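# Close the valve by turning its handwheel clockwise

## Task

Close the valve by rotating the handwheel clockwise as viewed from overhead (negative rotation about +z) until it stops firmly. Do not overtighten it.

## Robot and tools

Robot: two seven-joint arms, left_arm and right_arm, each ending in a two-finger gripper. Each base sits on a tilted plate fixed to a shared metal frame behind the arms. Calibrated bases in the scene frame: left_arm at (-0.047, +0.133, +0.106) m, right_arm at (-0.004, -0.183, +0.106) m. Two cameras are available: cam_left_wrist and cam_right_wrist, each 896x504.

Frame: the scene frame has its origin at table-top height, halfway between the nominal bases. +z is up, +x points out over the table, and left_arm is on the +y side. Image left and right do not match arm names. Seen from above, clockwise is a negative turn about +z. The gripper's fingers point along its own +z axis and close along its own x axis. The reported hand position is the point between the pads. Fingertips extend 17.5 mm past that point.

execute_actions(actions, cameras): actions is a list of actions. Each action is a table of up to 15 rows, and each row is one control step of 1/30 s. If a table has fewer than 15 rows, its last row repeats. Every row holds 18 numbers in [-1, 1]. The first nine belong to left_arm: dx, dy, dz, rx, ry, rz, gripper position, force_limit, speed. The next nine are the same for right_arm. Send all 18 numbers even when one arm stays still. dx to rz are offsets, not poses. They count from that arm's Hand target at the start of the action, along scene-frame axes. Every row in an action counts from that same start, so sending the same offset again moves the arm further. 1.0 equals 0.6 m or 180 degrees. rx, ry, rz together form a single rotation vector, applied about the Hand target's position. Six zeros ask the arm to go back to its current Hand target. An empty actions list only reports the state.

Gripper numbers: position +1 is fully open (50 mm), and about -0.65 brings the pads together. Use -1 to close until something stops the fingers. force_limit maps -1, 0, +1 to about 20, 102, 185 N per pad, and the final force can be about 15 N higher. speed maps -1, 0, +1 to 20, 85, 150 mm/s. Both start at +1. A 0 is a real command, so to leave a gripper alone, send its last numbers again. New force_limit or speed values only apply once position changes by at least 0.01.

move(target, speed, blend, blocking, cameras): target is one 18-number row or a list of up to 15 rows. Pose numbers in every row are offsets from the same starting Hand targets, not from the previous row. speed is the top path speed in m/s, from 0.002 to 0.5, default 0.25. One number, or one per target. Rotation is capped at twice that value in rad/s, and never above 0.873 rad/s. blend, in metres, rounds the corners at intermediate targets. Paths are straight lines that end together. They are cut off after 10 s, and they do not avoid obstacles. blocking=false returns after about 0.5 s while the motion continues. The result adds a "move:" line giving the outcome (done, off_target, moving, held, fault) and any limits (paced means the pose was clipped; held means steps were withheld). An arm not named in that line is done, within 3 mm and 2 degrees.

wait(seconds): 0 to 10 s with arms holding their last command. stop: brakes a running move; the fingers keep moving. zoom_image(camera, region): region is [x0, y0, x1, y1] pixels from the top-left of the latest image, at most 504 wide and 504 high. clear_fault(arm): clears a torque fault already reported for left_arm or right_arm. finished_scene(scene): ends the scene with its number. This is final, so call it only once the valve is shut and stays shut without the robot.

Results: end_effector_position (m) and end_effector_quat_wxyz in the scene frame, accurate to a few centimetres. Hand target is the last commanded pose after clipping. The gripper often rests a little short of it, and you should send the gap as an offset. Each command step limits orientation to within 32 degrees of the measured orientation. Large turns of the gripper can swing the elbow. object_status: 0 moving, 1 stopped while opening, 2 stopped while closing (a grip), 3 reached the requested opening or pads met. Opening in mm is about (250 - position_measured) x 0.202. Joint torques are in joint order and change at rest only with contact or load. Flange force is along the gripper's own axes, with some error. Wrist depth gives a 7x7 grid of distances, 180 to 4000 mm, with "-" for no value. Joint velocities read "within noise" when an arm is still.

Things to avoid: the arms are stiff, so a target only millimetres beyond a firm contact presses hard. On a handwheel, turn slowly and stop once it resists; overtightening is penalised. A torque-sensor overload, or a joint more than 5 degrees off plan, stops that arm until clear_fault. Limits are 104.5 N m for the first four joints and 51.3 N m for the last three. To release a push, command the target back past the gripper. Keep the arms from pressing on each other or gripping each other's fingers. The clearance check may hold commands. Avoid slams, drops, and letting anything fall or end up off the table. Long holding or straining heats the motors. MOTOR HOT appears at 60 °C, and at 75 °C that arm sinks and stops for 30 to 60 s or more.

Each tool is called after ">>>" by a JSON object that holds its "api" and its "payload".

## Session

>>> {"api": "execute_actions", "payload": {"actions": []}}

Scene clock: 0.00 s.
left_arm: end_effector_position=(+0.2991, +0.3283, +0.2636) position_measured=3 object_status=3 end_effector_quat_wxyz=(+0.255, -0.022, +0.966, -0.040) | right_arm: end_effector_position=(+0.3176, -0.0337, +0.2802) position_measured=3 object_status=3 end_effector_quat_wxyz=(+0.178, +0.784, +0.589, +0.083)
Joint positions: left_arm=[-0.889 -1.392 -0.036 2.47 0.485 1.016 2.042] | right_arm=[0.903 -1.609 -1.553 1.705 -0.429 1.306 0.69]
Joint velocities: within noise
Joint torques (N m): no reading
Flange force (N): no reading
Wrist depth (mm): cam_left_wrist=[1864 1731 538 490 451 409 378 / 1837 1701 534 483 448 413 383 / 1852 1731 528 480 444 411 379 / 1837 1678 527 481 441 409 376 / 1892 1661 522 472 437 406 376 / 1852 1642 517 472 435 403 372 / 1844 1651 513 466 429 398 372] | cam_right_wrist=[416 411 406 391 256 251 376 / 430 425 421 351 266 258 390 / 445 440 437 421 407 267 409 / 461 457 449 433 437 434 424 / 482 472 462 457 449 447 441 / 475 479 476 470 464 462 455 / 415 418 495 490 484 478 474]
Hand target: left_arm +0.2991, +0.3283, +0.2636; +0.255, -0.022, +0.966, -0.040 | right_arm +0.3176, -0.0337, +0.2802; +0.178, +0.784, +0.589, +0.083
Tool commands: left_gripper/position=+1.0 left_gripper/force_limit=+1.0 left_gripper/speed=+1.0 right_gripper/position=+1.0 right_gripper/force_limit=+1.0 right_gripper/speed=+1.0

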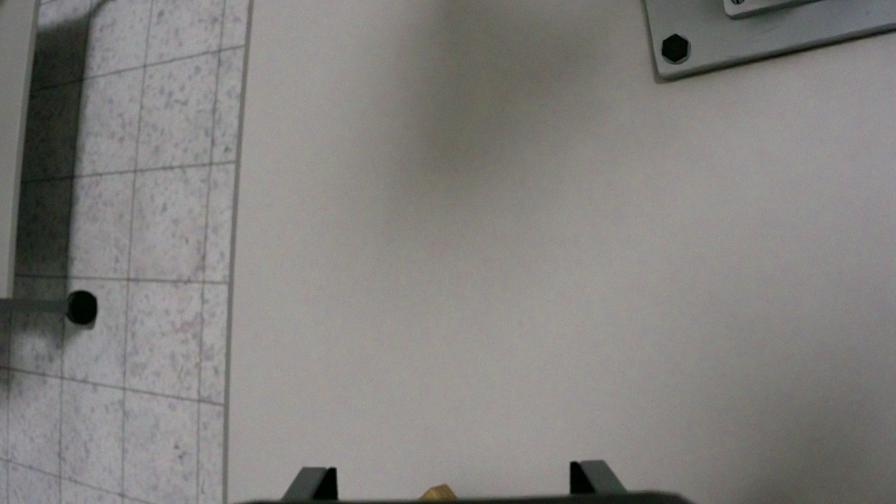

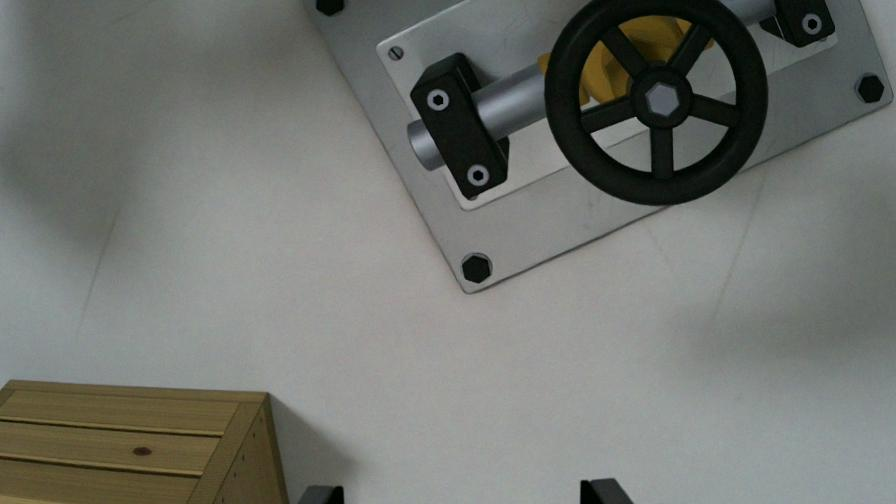

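>>> {"api": "move", "payload": {"target": [0,0,0,0,0,0,1,1,1,0.024,0.09,-0.067,0.059,0.111,0,1,1,1], "speed": 0.12}}

Scene clock: 43.47 s.
left_arm: end_effector_position=(+0.2991, +0.3283, +0.2636) position_measured=3 object_status=3 end_effector_quat_wxyz=(+0.255, -0.022, +0.966, -0.040) | right_arm: end_effector_position=(+0.3319, +0.0203, +0.2400) position_measured=3 object_status=3 end_effector_quat_wxyz=(+0.000, +0.800, +0.601, +0.000)
Joint positions: left_arm=[-0.889 -1.392 -0.036 2.47 0.485 1.016 2.042] | right_arm=[1.166 -1.414 -1.646 1.61 -0.588 1.317 0.779]
Joint velocities: within noise
Joint torques (N m): left_arm=[0.44 0.46 -0.99 -7.92 1.57 -0.65 -0.1] | right_arm=[-9.47 11.4 6.31 -6.87 -0.45 0.06 0.01]
Flange force (N): left_arm=[-4.3 3.7 -4.4] | right_arm=[2.4 -0.3 -1.6]
Wrist depth (mm): cam_left_wrist=[1876 1731 538 491 451 409 380 / 1860 1716 535 482 446 414 381 / 1853 1708 531 479 445 411 379 / 1873 1669 525 480 441 410 377 / 1860 1688 521 474 437 406 375 / 1858 1627 517 474 435 405 372 / 1843 1637 514 465 430 397 372] | cam_right_wrist=[410 407 407 406 397 405 404 / 408 408 406 397 391 403 404 / 408 405 398 257 340 402 402 / 408 398 392 253 336 393 401 / 407 404 335 256 395 395 401 / 407 405 389 395 401 402 402 / 406 404 397 402 402 401 400]
Hand target: left_arm +0.2991, +0.3283, +0.2636; +0.255, -0.022, +0.966, -0.040 | right_arm +0.3320, +0.0203, +0.2400; +0.000, +0.800, +0.601, +0.000
Off the commanded pose: left_arm 0.000 m, 0 deg | right_arm 0.000 m, 0 deg.
move: done

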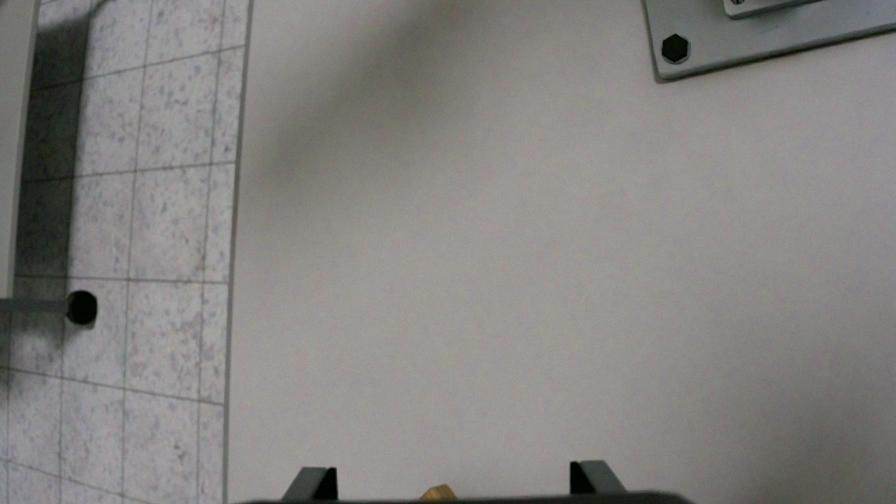

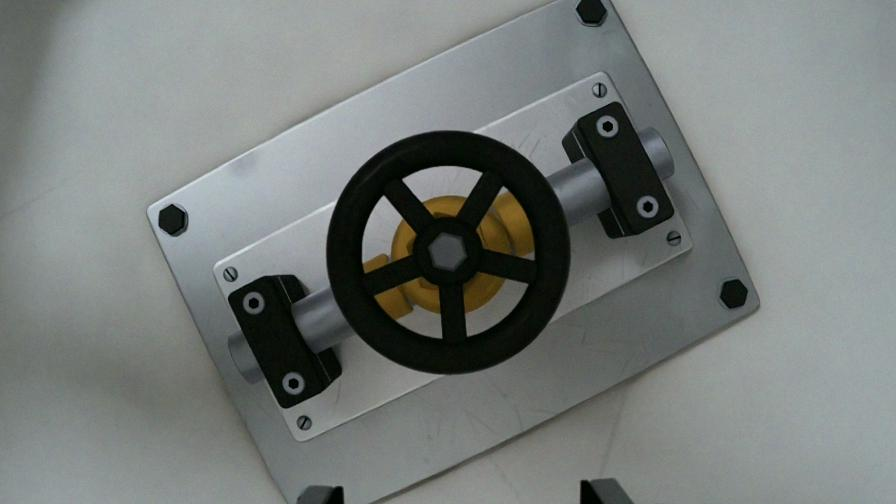

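>>> {"api": "move", "payload": {"target": [0,0,0,0,0,0,1,1,1,-0.1447,-0.0797,0,0,0,-0.5,1,1,1], "speed": 0.12, "cameras": ["cam_right_wrist"]}}

Scene clock: 63.30 s.
left_arm: end_effector_position=(+0.2991, +0.3283, +0.2636) position_measured=3 object_status=3 end_effector_quat_wxyz=(+0.255, -0.022, +0.966, -0.040) | right_arm: end_effector_position=(+0.2451, -0.0275, +0.2400) position_measured=3 object_status=3 end_effector_quat_wxyz=(+0.000, +0.990, -0.141, +0.000)
Joint positions: left_arm=[-0.889 -1.392 -0.036 2.47 0.485 1.016 2.042] | right_arm=[0.983 -1.742 -1.269 1.852 -0.872 1.586 -0.47]
Joint velocities: within noise
Joint torques (N m): left_arm=[0.38 0.49 -0.89 -7.96 1.54 -0.71 -0.13] | right_arm=[-6.02 12.28 8.04 -5.37 -0.5 0.02 0]
Flange force (N): left_arm=[-4.0 3.7 -4.8] | right_arm=[-1.1 -1.5 -1.7]
Wrist depth (mm): cam_left_wrist=[1873 1713 538 489 451 408 379 / 1852 1700 532 482 447 415 382 / 1850 1726 531 478 443 411 378 / 1864 1689 526 481 441 409 377 / 1822 1668 522 472 438 406 375 / 1857 1637 515 472 434 403 372 / 1837 1641 514 466 427 398 372] | cam_right_wrist=[406 406 398 391 405 406 404 / 405 406 391 340 395 404 404 / 406 404 397 257 396 403 404 / 406 405 396 256 257 403 403 / 403 404 397 256 343 397 403 / 405 404 402 389 334 394 402 / 403 404 403 395 394 402 402]
Hand target: left_arm +0.2991, +0.3283, +0.2636; +0.255, -0.022, +0.966, -0.040 | right_arm +0.2451, -0.0275, +0.2400; +0.000, +0.990, -0.141, +0.000
Off the commanded pose: left_arm 0.000 m, 0 deg | right_arm 0.000 m, 0 deg.
move: done
Images, in order (width x height): cam_right_wrist 896x504.

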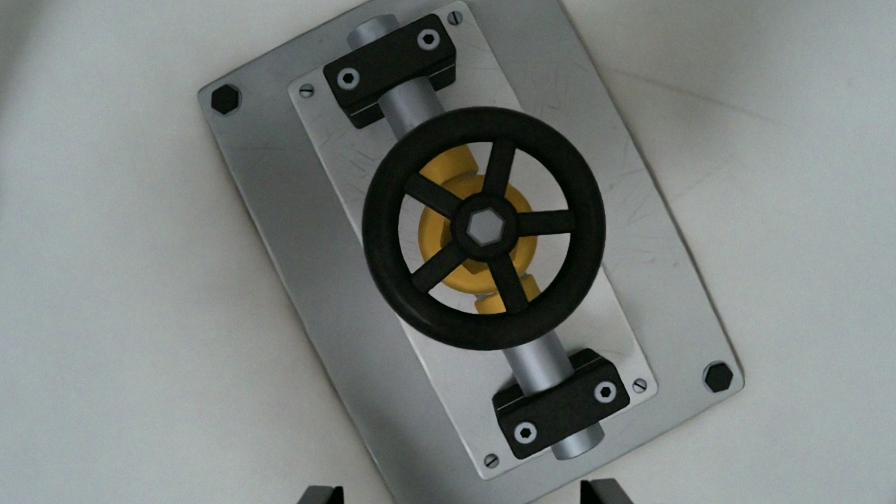

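>>> {"api": "move", "payload": {"target": [-0.042,-0.234,-0.173,-0.31,0.139,-0.101,1,1,1,0,0,0,0,0,0,1,1,1], "speed": 0.15}}

Scene clock: 101.37 s.
left_arm: end_effector_position=(+0.2739, +0.1879, +0.1598) position_measured=3 object_status=3 end_effector_quat_wxyz=(+0.000, +0.000, +0.857, -0.514) | right_arm: end_effector_position=(+0.2451, -0.0275, +0.2400) position_measured=3 object_status=3 end_effector_quat_wxyz=(+0.000, +0.990, -0.141, +0.000)
Joint positions: left_arm=[-0.653 -0.155 -0.128 2.463 0.681 1.005 1.678] | right_arm=[0.983 -1.742 -1.269 1.852 -0.872 1.586 -0.47]
Joint velocities: within noise
Joint torques (N m): left_arm=[1.29 -12.22 1.9 4.56 0.37 2.96 -0.16] | right_arm=[-5.99 12.28 8.15 -5.45 -0.49 0.01 0.03]
Flange force (N): left_arm=[-8.8 4.7 -1.1] | right_arm=[-1.3 -1.4 -1.5]
Wrist depth (mm): cam_left_wrist=[3136 3025 1203 1181 1159 978 493 / 3195 660 655 873 901 851 497 / 703 565 675 717 742 732 667 / 610 584 593 303 602 617 617 / 539 537 533 320 526 522 521 / 473 471 458 333 454 462 448 / 415 422 410 328 397 414 402] | cam_right_wrist=[406 406 397 390 404 404 404 / 406 405 391 341 398 403 403 / 404 405 397 256 396 403 405 / 404 405 395 256 257 405 403 / 404 404 397 256 343 396 402 / 404 404 404 390 334 394 403 / 404 404 404 395 395 402 401]
Hand target: left_arm +0.2739, +0.1879, +0.1598; +0.000, +0.000, +0.857, -0.514 | right_arm +0.2451, -0.0275, +0.2400; +0.000, +0.990, -0.141, +0.000
Off the commanded pose: left_arm 0.000 m, 0 deg | right_arm 0.000 m, 0 deg.
move: done

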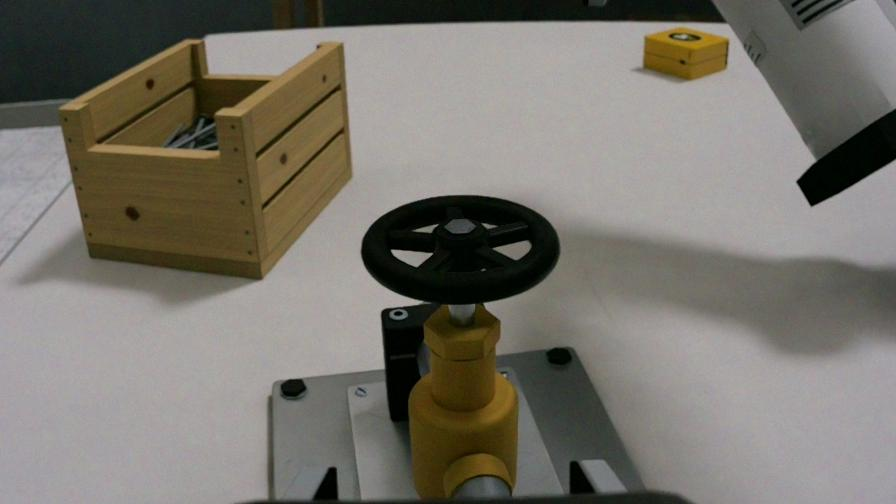

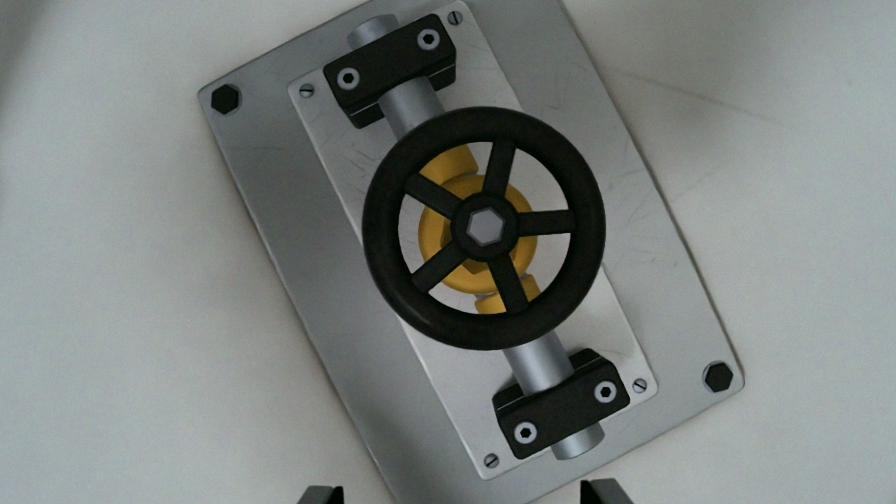

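>>> {"api": "move", "payload": {"target": [0,0,0,0,0,0,1,1,1,0.0478,0.104,-0.0667,0,0,0,1,1,1], "speed": 0.12}}

>>> {"api": "zoom_image", "payload": {"camera": "cam_left_wrist", "region": [300, 0, 700, 350]}}

Scene clock: 113.07 s.
left_arm: end_effector_position=(+0.2739, +0.1879, +0.1598) position_measured=3 object_status=3 end_effector_quat_wxyz=(+0.000, +0.000, +0.857, -0.515) | right_arm: end_effector_position=(+0.2738, +0.0349, +0.2000) position_measured=3 object_status=3 end_effector_quat_wxyz=(+0.000, +0.990, -0.141, +0.000)
Joint positions: left_arm=[-0.653 -0.155 -0.128 2.463 0.681 1.005 1.678] | right_arm=[1.108 -1.81 -1.343 1.726 -0.988 1.541 -0.536]
Joint velocities: within noise
Joint torques (N m): left_arm=[1.27 -12.02 1.96 4.56 0.34 2.94 -0.13] | right_arm=[-8.13 14.48 9 -4.5 -0.55 0.04 0.04]
Flange force (N): left_arm=[-8.4 4.3 -1.6] | right_arm=[-1.1 -1.8 -1.5]
Wrist depth (mm): cam_left_wrist=[3095 3109 1121 1193 1088 994 493 / 3220 660 610 860 858 856 497 / 702 561 671 710 707 733 664 / 607 586 595 303 604 623 615 / 540 536 533 320 525 523 517 / 475 472 457 335 453 461 447 / 416 423 410 328 396 413 401] | cam_right_wrist=[365 364 366 363 363 364 363 / 363 364 365 356 363 363 364 / 364 364 355 350 354 363 363 / 364 356 295 349 355 364 363 / 364 355 350 349 354 362 361 / 364 363 348 215 348 362 362 / 364 363 349 212 215 354 360]
Hand target: left_arm +0.2739, +0.1879, +0.1598; +0.000, +0.000, +0.857, -0.514 | right_arm +0.2738, +0.0349, +0.2000; +0.000, +0.990, -0.141, +0.000
Off the commanded pose: left_arm 0.000 m, 0 deg | right_arm 0.000 m, 0 deg.
move: done

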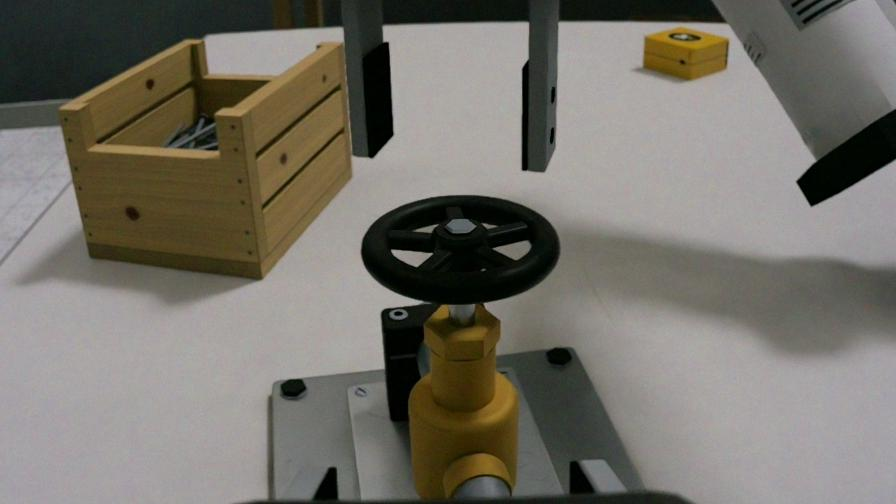

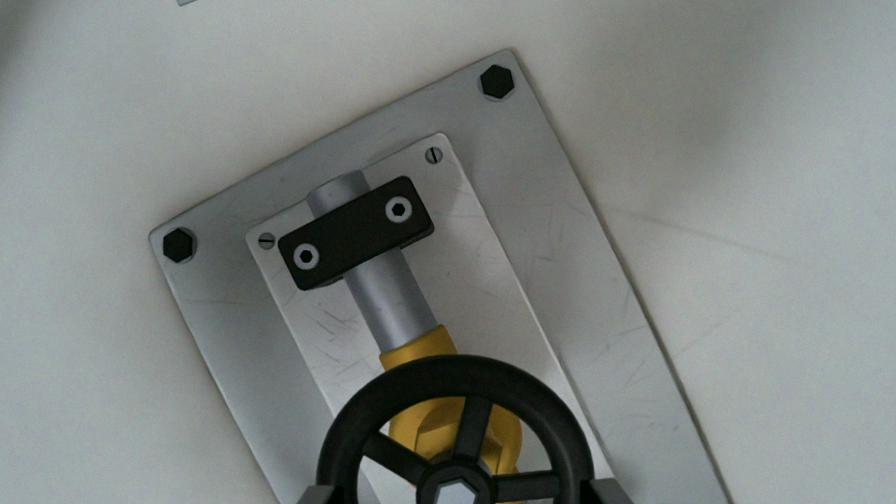

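Scaled by 1.260 from the camera's 896x504 image, which has a finer 1280x720 frame.

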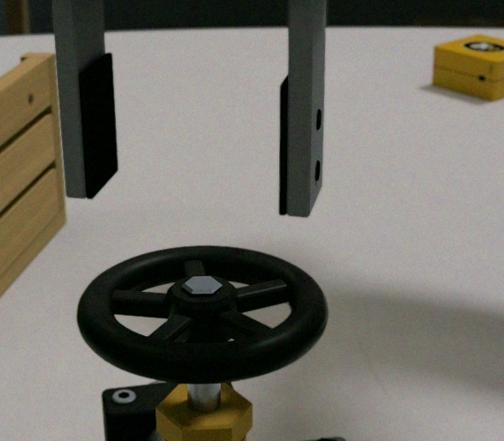

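>>> {"api": "move", "payload": {"target": [0,0,0,0,0,0,1,1,1,0,0,0,0,0,-0.411,1,1,1], "speed": 0.3}}

>>> {"api": "zoom_image", "payload": {"camera": "cam_left_wrist", "region": [300, 0, 700, 350]}}

Scene clock: 132.33 s.
left_arm: end_effector_position=(+0.2739, +0.1879, +0.1598) position_measured=3 object_status=3 end_effector_quat_wxyz=(+0.000, +0.000, +0.857, -0.515) | right_arm: end_effector_position=(+0.2738, +0.0349, +0.2000) position_measured=3 object_status=3 end_effector_quat_wxyz=(+0.000, +0.706, -0.708, +0.000)
Joint positions: left_arm=[-0.653 -0.155 -0.128 2.463 0.681 1.005 1.678] | right_arm=[1.178 -1.974 -1.108 1.728 -1.123 1.742 -1.702]
Joint velocities: within noise
Joint torques (N m): left_arm=[1.32 -11.95 1.92 4.47 0.37 2.94 -0.17] | right_arm=[-8.47 15.28 9.41 -3.36 -0.44 0 -0.01]
Flange force (N): left_arm=[-8.3 3.8 -1.7] | right_arm=[-1.7 0.3 -1.7]
Wrist depth (mm): cam_left_wrist=[3106 3070 1200 245 1156 987 493 / 3169 659 647 255 901 857 495 / 702 559 669 327 708 735 663 / 611 585 594 303 604 620 613 / 539 535 533 319 528 521 517 / 475 473 457 335 452 462 449 / 414 423 410 328 396 413 402] | cam_right_wrist=[365 364 365 364 364 364 365 / 364 364 365 364 363 363 364 / 364 363 365 364 356 364 364 / 363 356 356 355 356 356 363 / 363 355 348 349 349 355 362 / 362 354 348 214 299 298 362 / 361 360 293 213 215 355 362]
Hand target: left_arm +0.2739, +0.1879, +0.1598; +0.000, +0.000, +0.857, -0.515 | right_arm +0.2738, +0.0349, +0.2000; +0.000, +0.706, -0.708, +0.000
Off the commanded pose: left_arm 0.000 m, 0 deg | right_arm 0.000 m, 0 deg.
move: done

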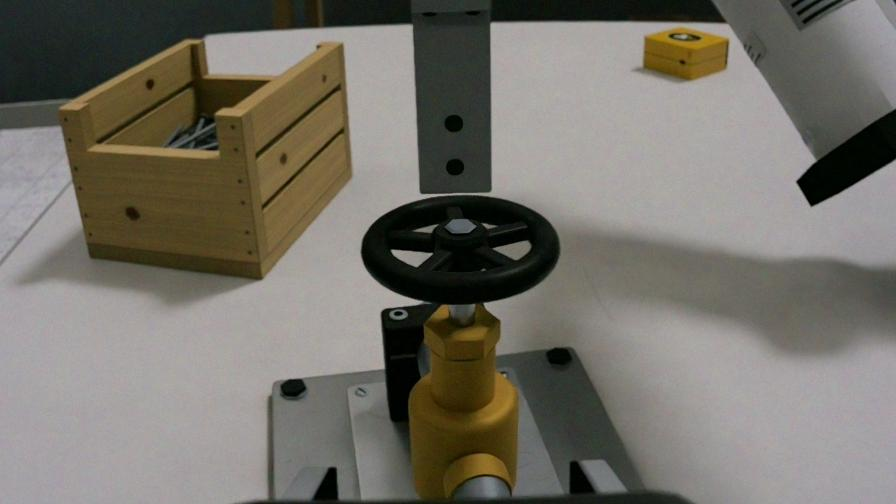

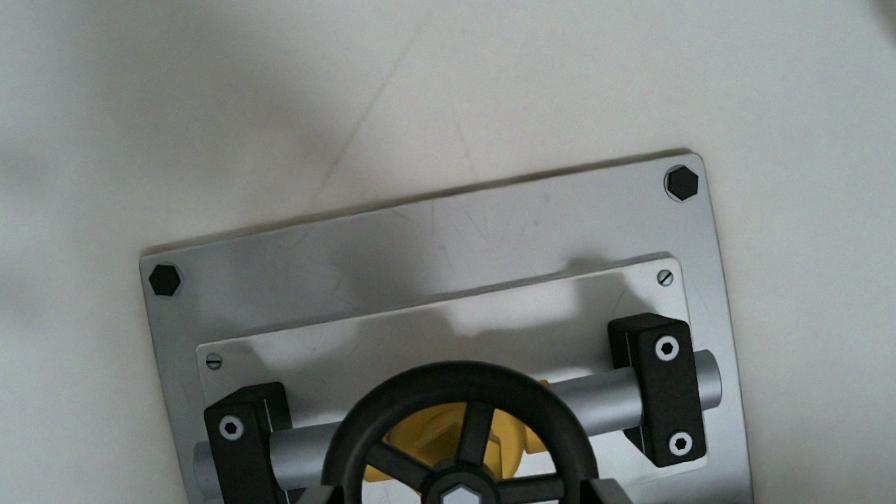

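Scaled by 1.260 from the camera's 896x504 image, which has a finer 1280x720 frame.

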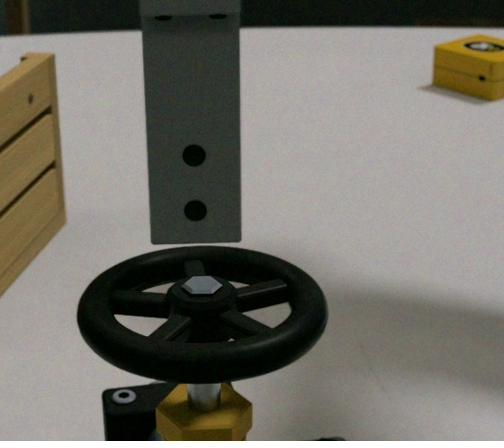

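>>> {"api": "zoom_image", "payload": {"camera": "cam_left_wrist", "region": [350, 180, 570, 320]}}

>>> {"api": "zoom_image", "payload": {"camera": "cam_right_wrist", "region": [310, 350, 610, 504]}}

Scaled by 2.291 from the camera's 896x504 image, which has a finer 1280x720 frame.

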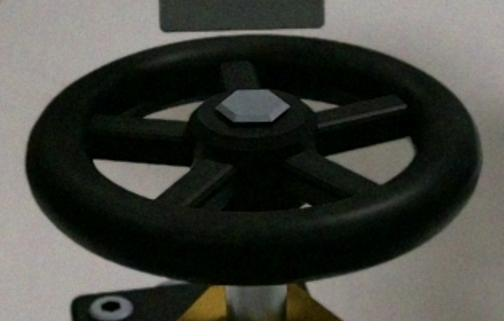

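Scaled by 1.680 from the camera's 896x504 image, which has a finer 1280x720 frame.

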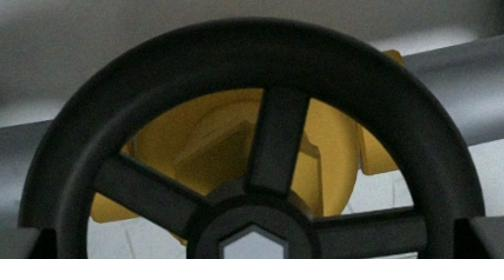

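>>> {"api": "move", "payload": {"target": [0,0,0,0,0,0,1,1,1,-0.0025,-0.0003,-0.0475,0,0,0,0.208,0,0], "speed": 0.08}}

>>> {"api": "zoom_image", "payload": {"camera": "cam_left_wrist", "region": [350, 140, 570, 320]}}

>>> {"api": "zoom_image", "payload": {"camera": "cam_right_wrist", "region": [310, 350, 610, 504]}}

Scene clock: 218.27 s.
left_arm: end_effector_position=(+0.2739, +0.1879, +0.1598) position_measured=3 object_status=3 end_effector_quat_wxyz=(+0.000, +0.000, +0.857, -0.515) | right_arm: end_effector_position=(+0.2723, +0.0347, +0.1715) position_measured=121 object_status=3 end_effector_quat_wxyz=(+0.000, +0.706, -0.708, +0.000)
Joint positions: left_arm=[-0.653 -0.155 -0.128 2.463 0.681 1.005 1.678] | right_arm=[1.184 -2.018 -1.139 1.778 -1.167 1.705 -1.679]
Joint velocities: within noise
Joint torques (N m): left_arm=[1.33 -11.97 1.95 4.5 0.34 2.9 -0.17] | right_arm=[-8.46 15.46 9.59 -3.11 -0.46 0 0.03]
Flange force (N): left_arm=[-8.3 3.9 -1.8] | right_arm=[-1.6 0.5 -1.4]
Wrist depth (mm): cam_left_wrist=[3106 3010 1202 238 1013 984 494 / 3233 656 615 265 855 855 497 / 705 562 671 280 739 730 665 / 609 584 592 288 601 621 612 / 539 536 533 320 523 522 519 / 475 472 459 334 451 463 447 / 415 424 410 329 395 414 402] | cam_right_wrist=[335 336 335 335 336 336 336 / 335 336 336 336 335 335 335 / 335 335 335 335 328 328 336 / 335 327 326 326 327 328 335 / 334 326 320 321 320 321 335 / 333 319 320 185 272 265 334 / 334 270 186 187 187 324 334]
Hand target: left_arm +0.2739, +0.1879, +0.1598; +0.000, +0.000, +0.857, -0.515 | right_arm +0.2723, +0.0347, +0.1714; +0.000, +0.706, -0.708, +0.000
Off the commanded pose: left_arm 0.000 m, 0 deg | right_arm 0.000 m, 0 deg.
move: done

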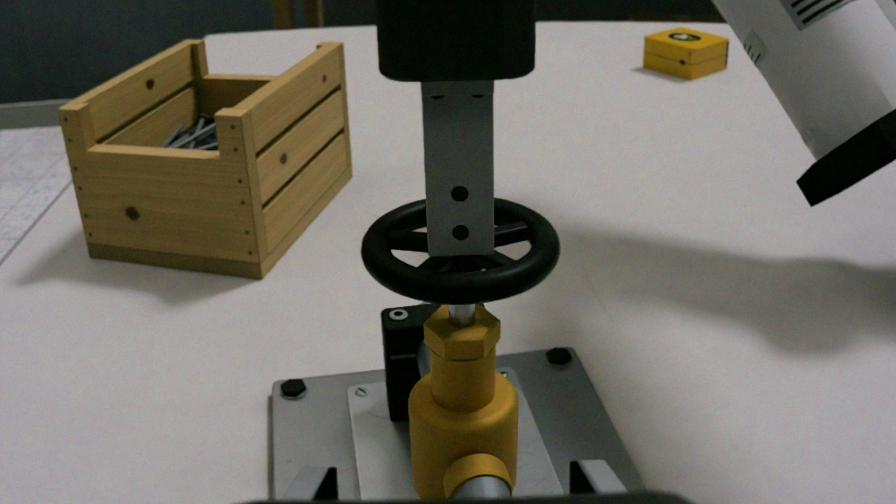

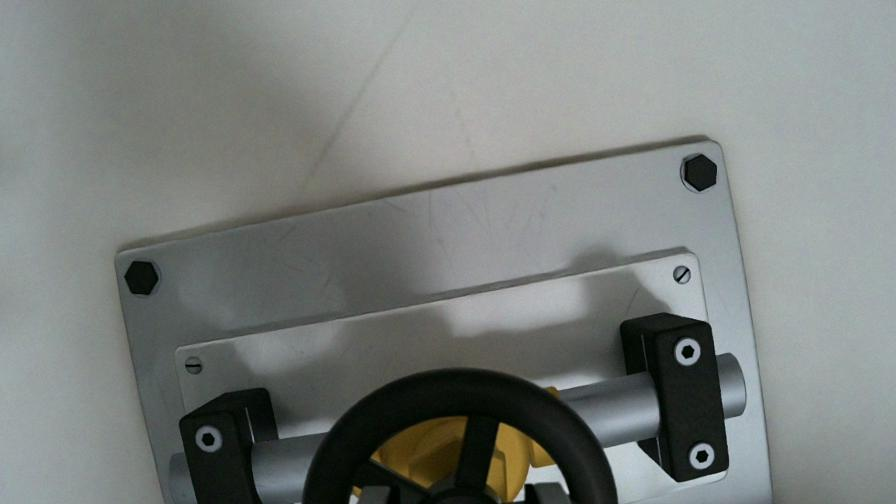

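Scaled by 2.291 from the camera's 896x504 image, which has a finer 1280x720 frame.

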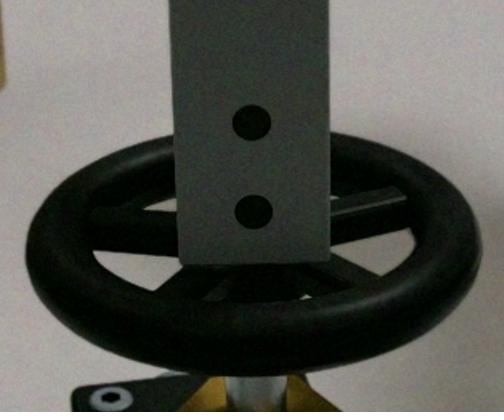

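Scaled by 1.680 from the camera's 896x504 image, which has a finer 1280x720 frame.

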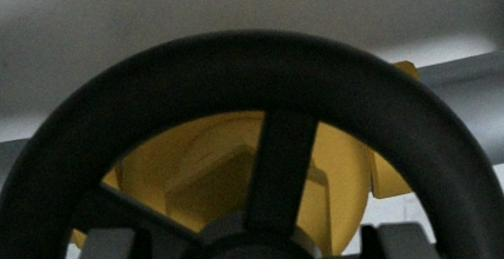

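>>> {"api": "move", "payload": {"target": [0,0,0,0,0,0,1,1,1,0,0,-0.01,0,0,0,0.208,0,0], "speed": 0.02}}

>>> {"api": "zoom_image", "payload": {"camera": "cam_left_wrist", "region": [350, 140, 570, 320]}}

Scene clock: 225.97 s.
left_arm: end_effector_position=(+0.2739, +0.1879, +0.1598) position_measured=3 object_status=3 end_effector_quat_wxyz=(+0.000, +0.000, +0.857, -0.515) | right_arm: end_effector_position=(+0.2723, +0.0347, +0.1656) position_measured=121 object_status=3 end_effector_quat_wxyz=(+0.000, +0.706, -0.708, +0.000)
Joint positions: left_arm=[-0.653 -0.155 -0.128 2.463 0.681 1.005 1.678] | right_arm=[1.186 -2.027 -1.145 1.787 -1.176 1.697 -1.675]
Joint velocities: within noise
Joint torques (N m): left_arm=[1.29 -11.94 1.92 4.53 0.34 2.88 -0.15] | right_arm=[5.29 1.86 -3.45 -0.67 -4.23 -3.01 0.02]
Flange force (N): left_arm=[-8.5 3.8 -1.9] | right_arm=[11.4 9.4 -54.9]
Wrist depth (mm): cam_left_wrist=[3176 3012 1207 238 1015 993 494 / 3233 658 609 248 856 852 498 / 702 560 672 280 738 731 664 / 609 586 592 288 602 623 614 / 537 536 532 320 526 524 518 / 474 471 457 333 453 462 448 / 415 421 410 329 396 414 402] | cam_right_wrist=[332 331 332 332 332 331 333 / 332 332 331 331 332 331 330 / 331 330 330 331 323 322 331 / 331 322 323 322 322 323 331 / 330 322 317 315 315 317 331 / 330 315 316 183 269 261 330 / 330 265 182 183 182 268 329]
Hand target: left_arm +0.2739, +0.1879, +0.1598; +0.000, +0.000, +0.857, -0.514 | right_arm +0.2723, +0.0347, +0.1655; +0.000, +0.706, -0.708, +0.000
Off the commanded pose: left_arm 0.000 m, 0 deg | right_arm 0.000 m, 0 deg.
move: done

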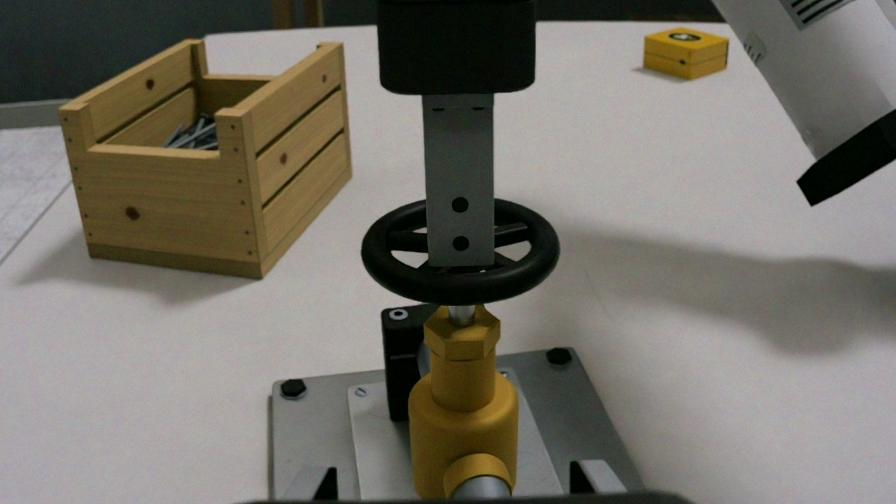

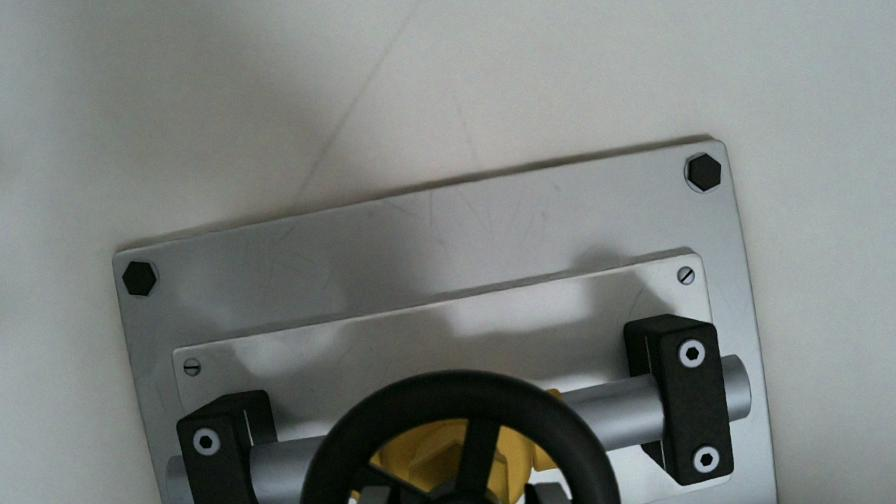

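Scaled by 2.291 from the camera's 896x504 image, which has a finer 1280x720 frame.

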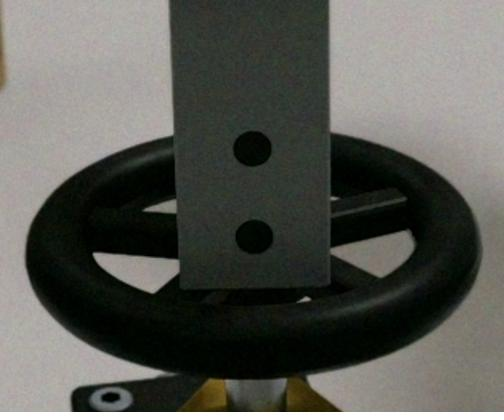

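>>> {"api": "move", "payload": {"target": [0,0,0,0,0,0,1,1,1,0,0,0.0013,0,0,0,0.208,0,0], "speed": 0.02, "cameras": []}}

>>> {"api": "move", "payload": {"target": [0,0,0,0,0,0,1,1,1,0,0,0,0,0,0,-1,-0.8,-0.9], "speed": 0.02}}

>>> {"api": "zoom_image", "payload": {"camera": "cam_right_wrist", "region": [310, 350, 610, 504]}}

Scene clock: 233.20 s.
left_arm: end_effector_position=(+0.2739, +0.1879, +0.1598) position_measured=3 object_status=3 end_effector_quat_wxyz=(+0.000, +0.000, +0.857, -0.515) | right_arm: end_effector_position=(+0.2723, +0.0347, +0.1662) position_measured=121 object_status=3 end_effector_quat_wxyz=(+0.000, +0.706, -0.708, +0.000)
Joint positions: left_arm=[-0.653 -0.155 -0.128 2.463 0.681 1.005 1.678] | right_arm=[1.186 -2.026 -1.145 1.786 -1.175 1.698 -1.675]
Joint velocities: within noise
Joint torques (N m): left_arm=[1.34 -11.94 1.85 4.53 0.35 2.9 -0.17] | right_arm=[1.63 5.44 -0.22 -1.2 -3.04 -1.87 -0.05]
Flange force (N): left_arm=[-8.6 3.7 -1.9] | right_arm=[8.1 6.4 -40.4]
Wrist depth (mm): cam_left_wrist=[3086 3075 1209 238 1012 990 493 / 3184 659 613 248 862 853 498 / 702 559 673 280 742 730 664 / 610 586 595 289 601 620 614 / 540 536 534 320 527 523 517 / 475 471 457 333 452 462 447 / 416 422 409 328 397 413 403] | cam_right_wrist=[332 333 332 331 332 332 332 / 331 331 331 332 332 331 332 / 331 331 331 332 323 324 332 / 332 323 323 323 322 323 330 / 330 322 316 316 317 316 330 / 331 315 315 183 269 261 329 / 329 266 182 183 181 270 329]
Hand target: left_arm +0.2739, +0.1879, +0.1598; +0.000, +0.000, +0.857, -0.514 | right_arm +0.2723, +0.0347, +0.1662; +0.000, +0.706, -0.708, +0.000
Off the commanded pose: left_arm 0.000 m, 0 deg | right_arm 0.000 m, 0 deg.
move: done
No camera images: "cameras" was empty.

Scene clock: 233.70 s.
left_arm: end_effector_position=(+0.2739, +0.1879, +0.1598) position_measured=3 object_status=3 end_effector_quat_wxyz=(+0.000, +0.000, +0.857, -0.515) | right_arm: end_effector_position=(+0.2723, +0.0347, +0.1662) position_measured=159 object_status=2 end_effector_quat_wxyz=(+0.000, +0.706, -0.708, +0.000)
Joint positions: left_arm=[-0.653 -0.155 -0.128 2.463 0.681 1.005 1.678] | right_arm=[1.186 -2.026 -1.144 1.786 -1.175 1.698 -1.675]
Joint velocities: within noise
Joint torques (N m): left_arm=[1.33 -11.97 1.87 4.58 0.34 2.9 -0.16] | right_arm=[1.15 5.72 0.02 0.93 -0.27 -0.2 -0.03]
Flange force (N): left_arm=[-8.7 4.0 -1.8] | right_arm=[-0.8 2.2 -36.1]
Wrist depth (mm): cam_left_wrist=[3118 3116 1202 237 1015 984 494 / 3186 658 611 247 820 857 496 / 704 562 670 284 740 730 661 / 607 586 594 291 601 620 612 / 539 536 535 320 525 521 519 / 475 471 458 333 454 462 447 / 415 423 411 329 396 413 403] | cam_right_wrist=[332 331 332 331 332 332 332 / 332 332 332 332 331 332 332 / 330 331 331 330 323 323 331 / 332 322 323 323 322 323 331 / 330 322 317 316 317 316 331 / 331 317 316 183 269 261 331 / 330 263 183 183 182 268 329]
Hand target: left_arm +0.2739, +0.1879, +0.1598; +0.000, +0.000, +0.857, -0.514 | right_arm +0.2723, +0.0347, +0.1662; +0.000, +0.706, -0.708, +0.000
Off the commanded pose: left_arm 0.000 m, 0 deg | right_arm 0.000 m, 0 deg.
move: done

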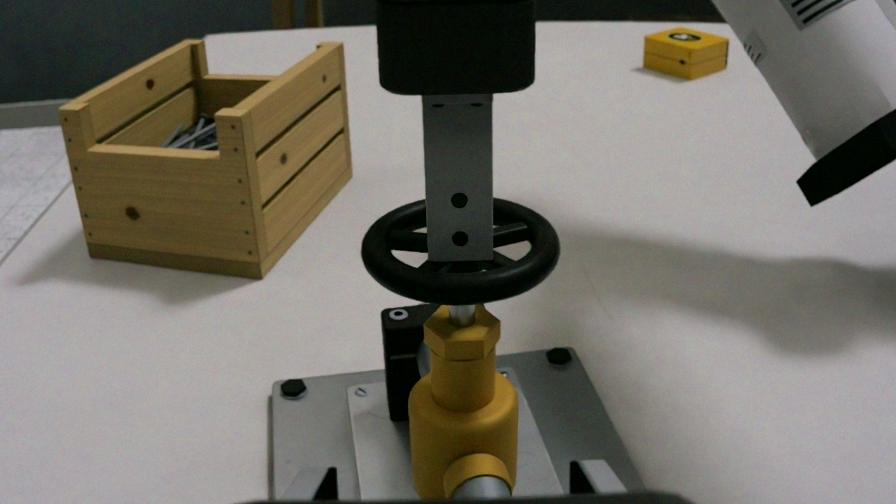

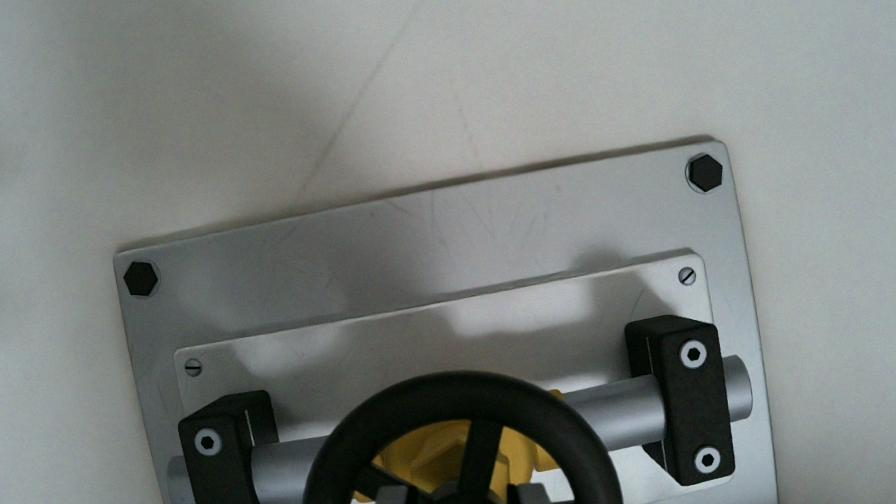

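Scaled by 1.680 from the camera's 896x504 image, which has a finer 1280x720 frame.

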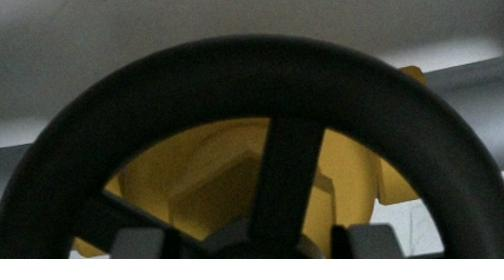

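>>> {"api": "move", "payload": {"target": [0,0,0,0,0,0,1,1,1,0,0,0.0008,0,0,0,-0.98,0.1,-0.9], "speed": 0.02, "cameras": []}}

>>> {"api": "move", "payload": {"target": [0,0,0,0,0,0,1,1,1,0,0,0,0,0,-0.11,-0.98,0.1,-0.9], "speed": 0.1}}

>>> {"api": "zoom_image", "payload": {"camera": "cam_right_wrist", "region": [310, 350, 610, 504]}}

Scene clock: 241.90 s.
left_arm: end_effector_position=(+0.2739, +0.1879, +0.1598) position_measured=3 object_status=3 end_effector_quat_wxyz=(+0.000, +0.000, +0.857, -0.515) | right_arm: end_effector_position=(+0.2723, +0.0347, +0.1667) position_measured=170 object_status=2 end_effector_quat_wxyz=(+0.000, +0.706, -0.708, +0.000)
Joint positions: left_arm=[-0.653 -0.155 -0.128 2.463 0.681 1.005 1.678] | right_arm=[1.186 -2.026 -1.144 1.785 -1.174 1.699 -1.676]
Joint velocities: within noise
Joint torques (N m): left_arm=[1.33 -12 1.98 4.59 0.35 2.89 -0.16] | right_arm=[-1.6 8.63 2.72 0.18 0.21 0.22 0.02]
Flange force (N): left_arm=[-8.5 4.2 -2.1] | right_arm=[-2.7 1.2 -25.3]
Wrist depth (mm): cam_left_wrist=[3149 3057 1199 237 1025 1001 494 / 3163 660 609 247 849 850 497 / 706 561 674 285 741 727 664 / 611 586 591 292 603 620 612 / 539 536 531 319 526 523 519 / 475 474 457 333 453 461 447 / 415 422 411 329 396 414 403] | cam_right_wrist=[331 333 333 332 332 332 333 / 332 332 331 332 332 331 332 / 331 332 332 331 323 323 332 / 331 323 323 322 322 324 331 / 330 323 317 316 317 316 331 / 330 316 316 183 269 261 331 / 330 264 182 183 182 268 330]
Hand target: left_arm +0.2739, +0.1879, +0.1598; +0.000, +0.000, +0.857, -0.514 | right_arm +0.2723, +0.0347, +0.1667; +0.000, +0.706, -0.708, +0.000
Off the commanded pose: left_arm 0.000 m, 0 deg | right_arm 0.000 m, 0 deg.
move: done
No camera images: "cameras" was empty.

Scene clock: 243.93 s.
left_arm: end_effector_position=(+0.2739, +0.1879, +0.1598) position_measured=3 object_status=3 end_effector_quat_wxyz=(+0.000, +0.000, +0.857, -0.515) | right_arm: end_effector_position=(+0.2723, +0.0347, +0.1667) position_measured=170 object_status=2 end_effector_quat_wxyz=(+0.000, -0.574, +0.819, +0.000)
Joint positions: left_arm=[-0.653 -0.155 -0.128 2.463 0.681 1.005 1.678] | right_arm=[1.205 -2.058 -1.092 1.786 -1.199 1.744 -2]
Joint velocities: within noise
Joint torques (N m): left_arm=[1.24 -11.98 1.95 4.48 0.34 2.94 -0.16] | right_arm=[-1.94 9.58 3.51 -0.03 -0.33 -0.05 -0.44]
Flange force (N): left_arm=[-8.4 3.9 -1.5] | right_arm=[-0.2 2.1 -23.6]
Wrist depth (mm): cam_left_wrist=[3121 3035 246 237 1086 989 493 / 3160 662 607 248 857 852 497 / 703 561 671 285 741 733 663 / 608 585 596 292 601 617 614 / 538 535 533 320 526 522 518 / 474 472 457 333 452 462 447 / 417 424 409 329 396 414 402] | cam_right_wrist=[331 331 333 332 332 333 333 / 332 332 333 332 323 332 331 / 332 331 332 323 324 331 331 / 331 331 323 323 317 324 332 / 331 323 323 317 304 261 331 / 330 322 316 182 266 316 330 / 329 316 183 185 182 322 330]
Hand target: left_arm +0.2739, +0.1879, +0.1598; +0.000, +0.000, +0.857, -0.514 | right_arm +0.2723, +0.0347, +0.1667; +0.000, -0.574, +0.819, +0.000
Off the commanded pose: left_arm 0.000 m, 0 deg | right_arm 0.000 m, 0 deg.
move: done

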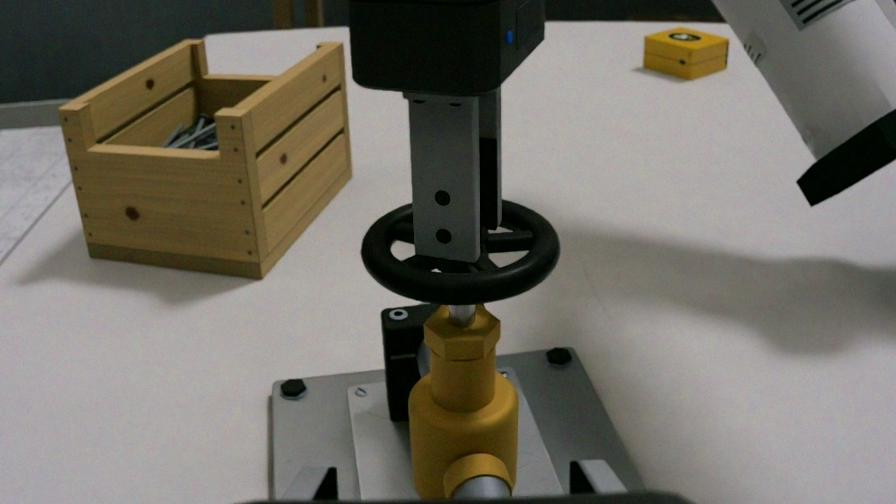

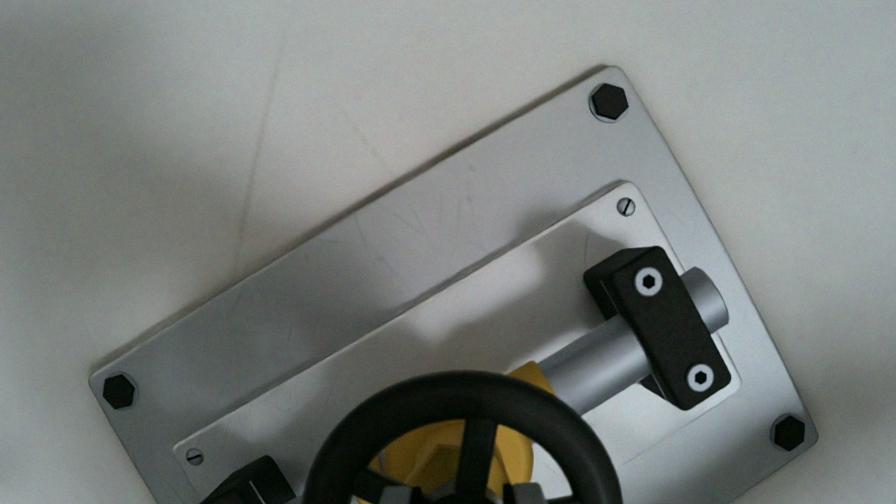

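Scaled by 1.680 from the camera's 896x504 image, which has a finer 1280x720 frame.

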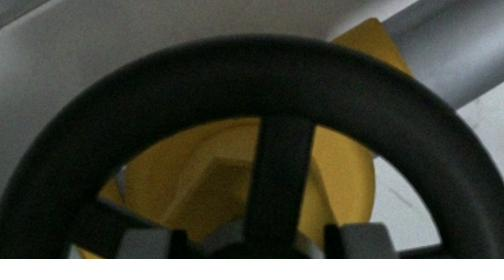

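>>> {"api": "move", "payload": {"target": [0,0,0,0,0,0,1,1,1,0,0,0,0,0,-0.33,-0.98,0.1,-0.9], "speed": 0.3}}

Scene clock: 252.70 s.
left_arm: end_effector_position=(+0.2739, +0.1879, +0.1598) position_measured=3 object_status=3 end_effector_quat_wxyz=(+0.000, +0.000, +0.857, -0.515) | right_arm: end_effector_position=(+0.2723, +0.0347, +0.1667) position_measured=171 object_status=2 end_effector_quat_wxyz=(+0.000, -0.093, +0.996, +0.000)
Joint positions: left_arm=[-0.653 -0.155 -0.128 2.463 0.681 1.005 1.678] | right_arm=[1.269 -2.141 -0.947 1.789 -1.26 1.866 -2.985]
Joint velocities: within noise
Joint torques (N m): left_arm=[1.25 -11.9 1.91 4.55 0.33 2.87 -0.18] | right_arm=[-3.24 11.17 4.94 -0.91 -1.34 -0.96 -0.41]
Flange force (N): left_arm=[-8.7 3.6 -2.0] | right_arm=[4.2 -1.1 -20.6]
Wrist depth (mm): cam_left_wrist=[3098 3104 - 250 258 974 494 / 3267 660 608 282 855 854 496 / 702 558 669 303 736 732 662 / 607 585 595 298 598 623 612 / 539 537 534 320 523 524 518 / 475 472 457 334 452 462 447 / 416 422 409 329 397 414 403] | cam_right_wrist=[333 334 333 333 333 333 332 / 333 333 325 324 325 332 332 / 333 332 323 267 317 331 331 / 331 331 323 267 317 331 331 / 332 330 322 272 317 329 330 / 330 329 321 182 316 330 329 / 329 329 183 185 182 329 329]
Hand target: left_arm +0.2739, +0.1879, +0.1598; +0.000, +0.000, +0.857, -0.514 | right_arm +0.2723, +0.0347, +0.1667; +0.000, -0.093, +0.996, +0.000
Off the commanded pose: left_arm 0.000 m, 0 deg | right_arm 0.000 m, 0 deg.
move: done

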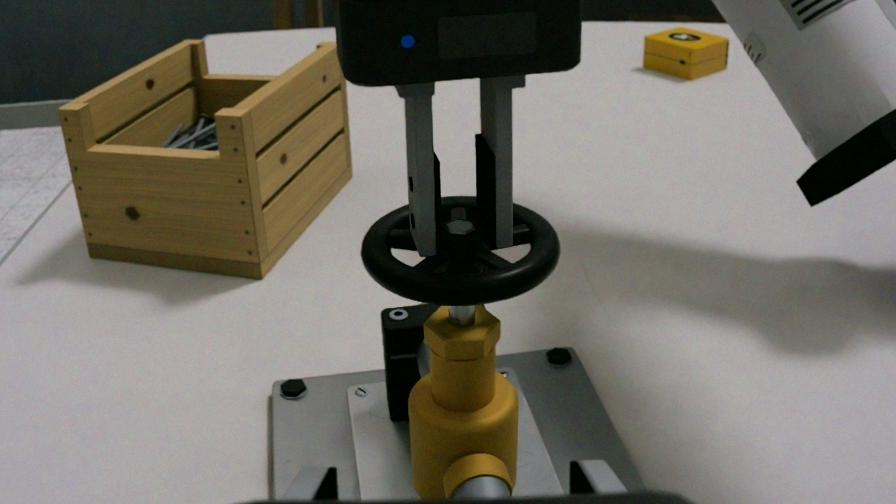

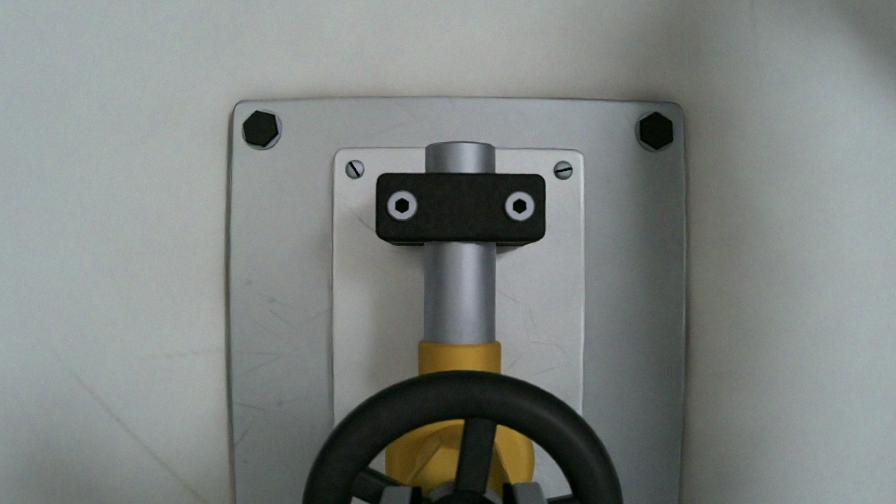

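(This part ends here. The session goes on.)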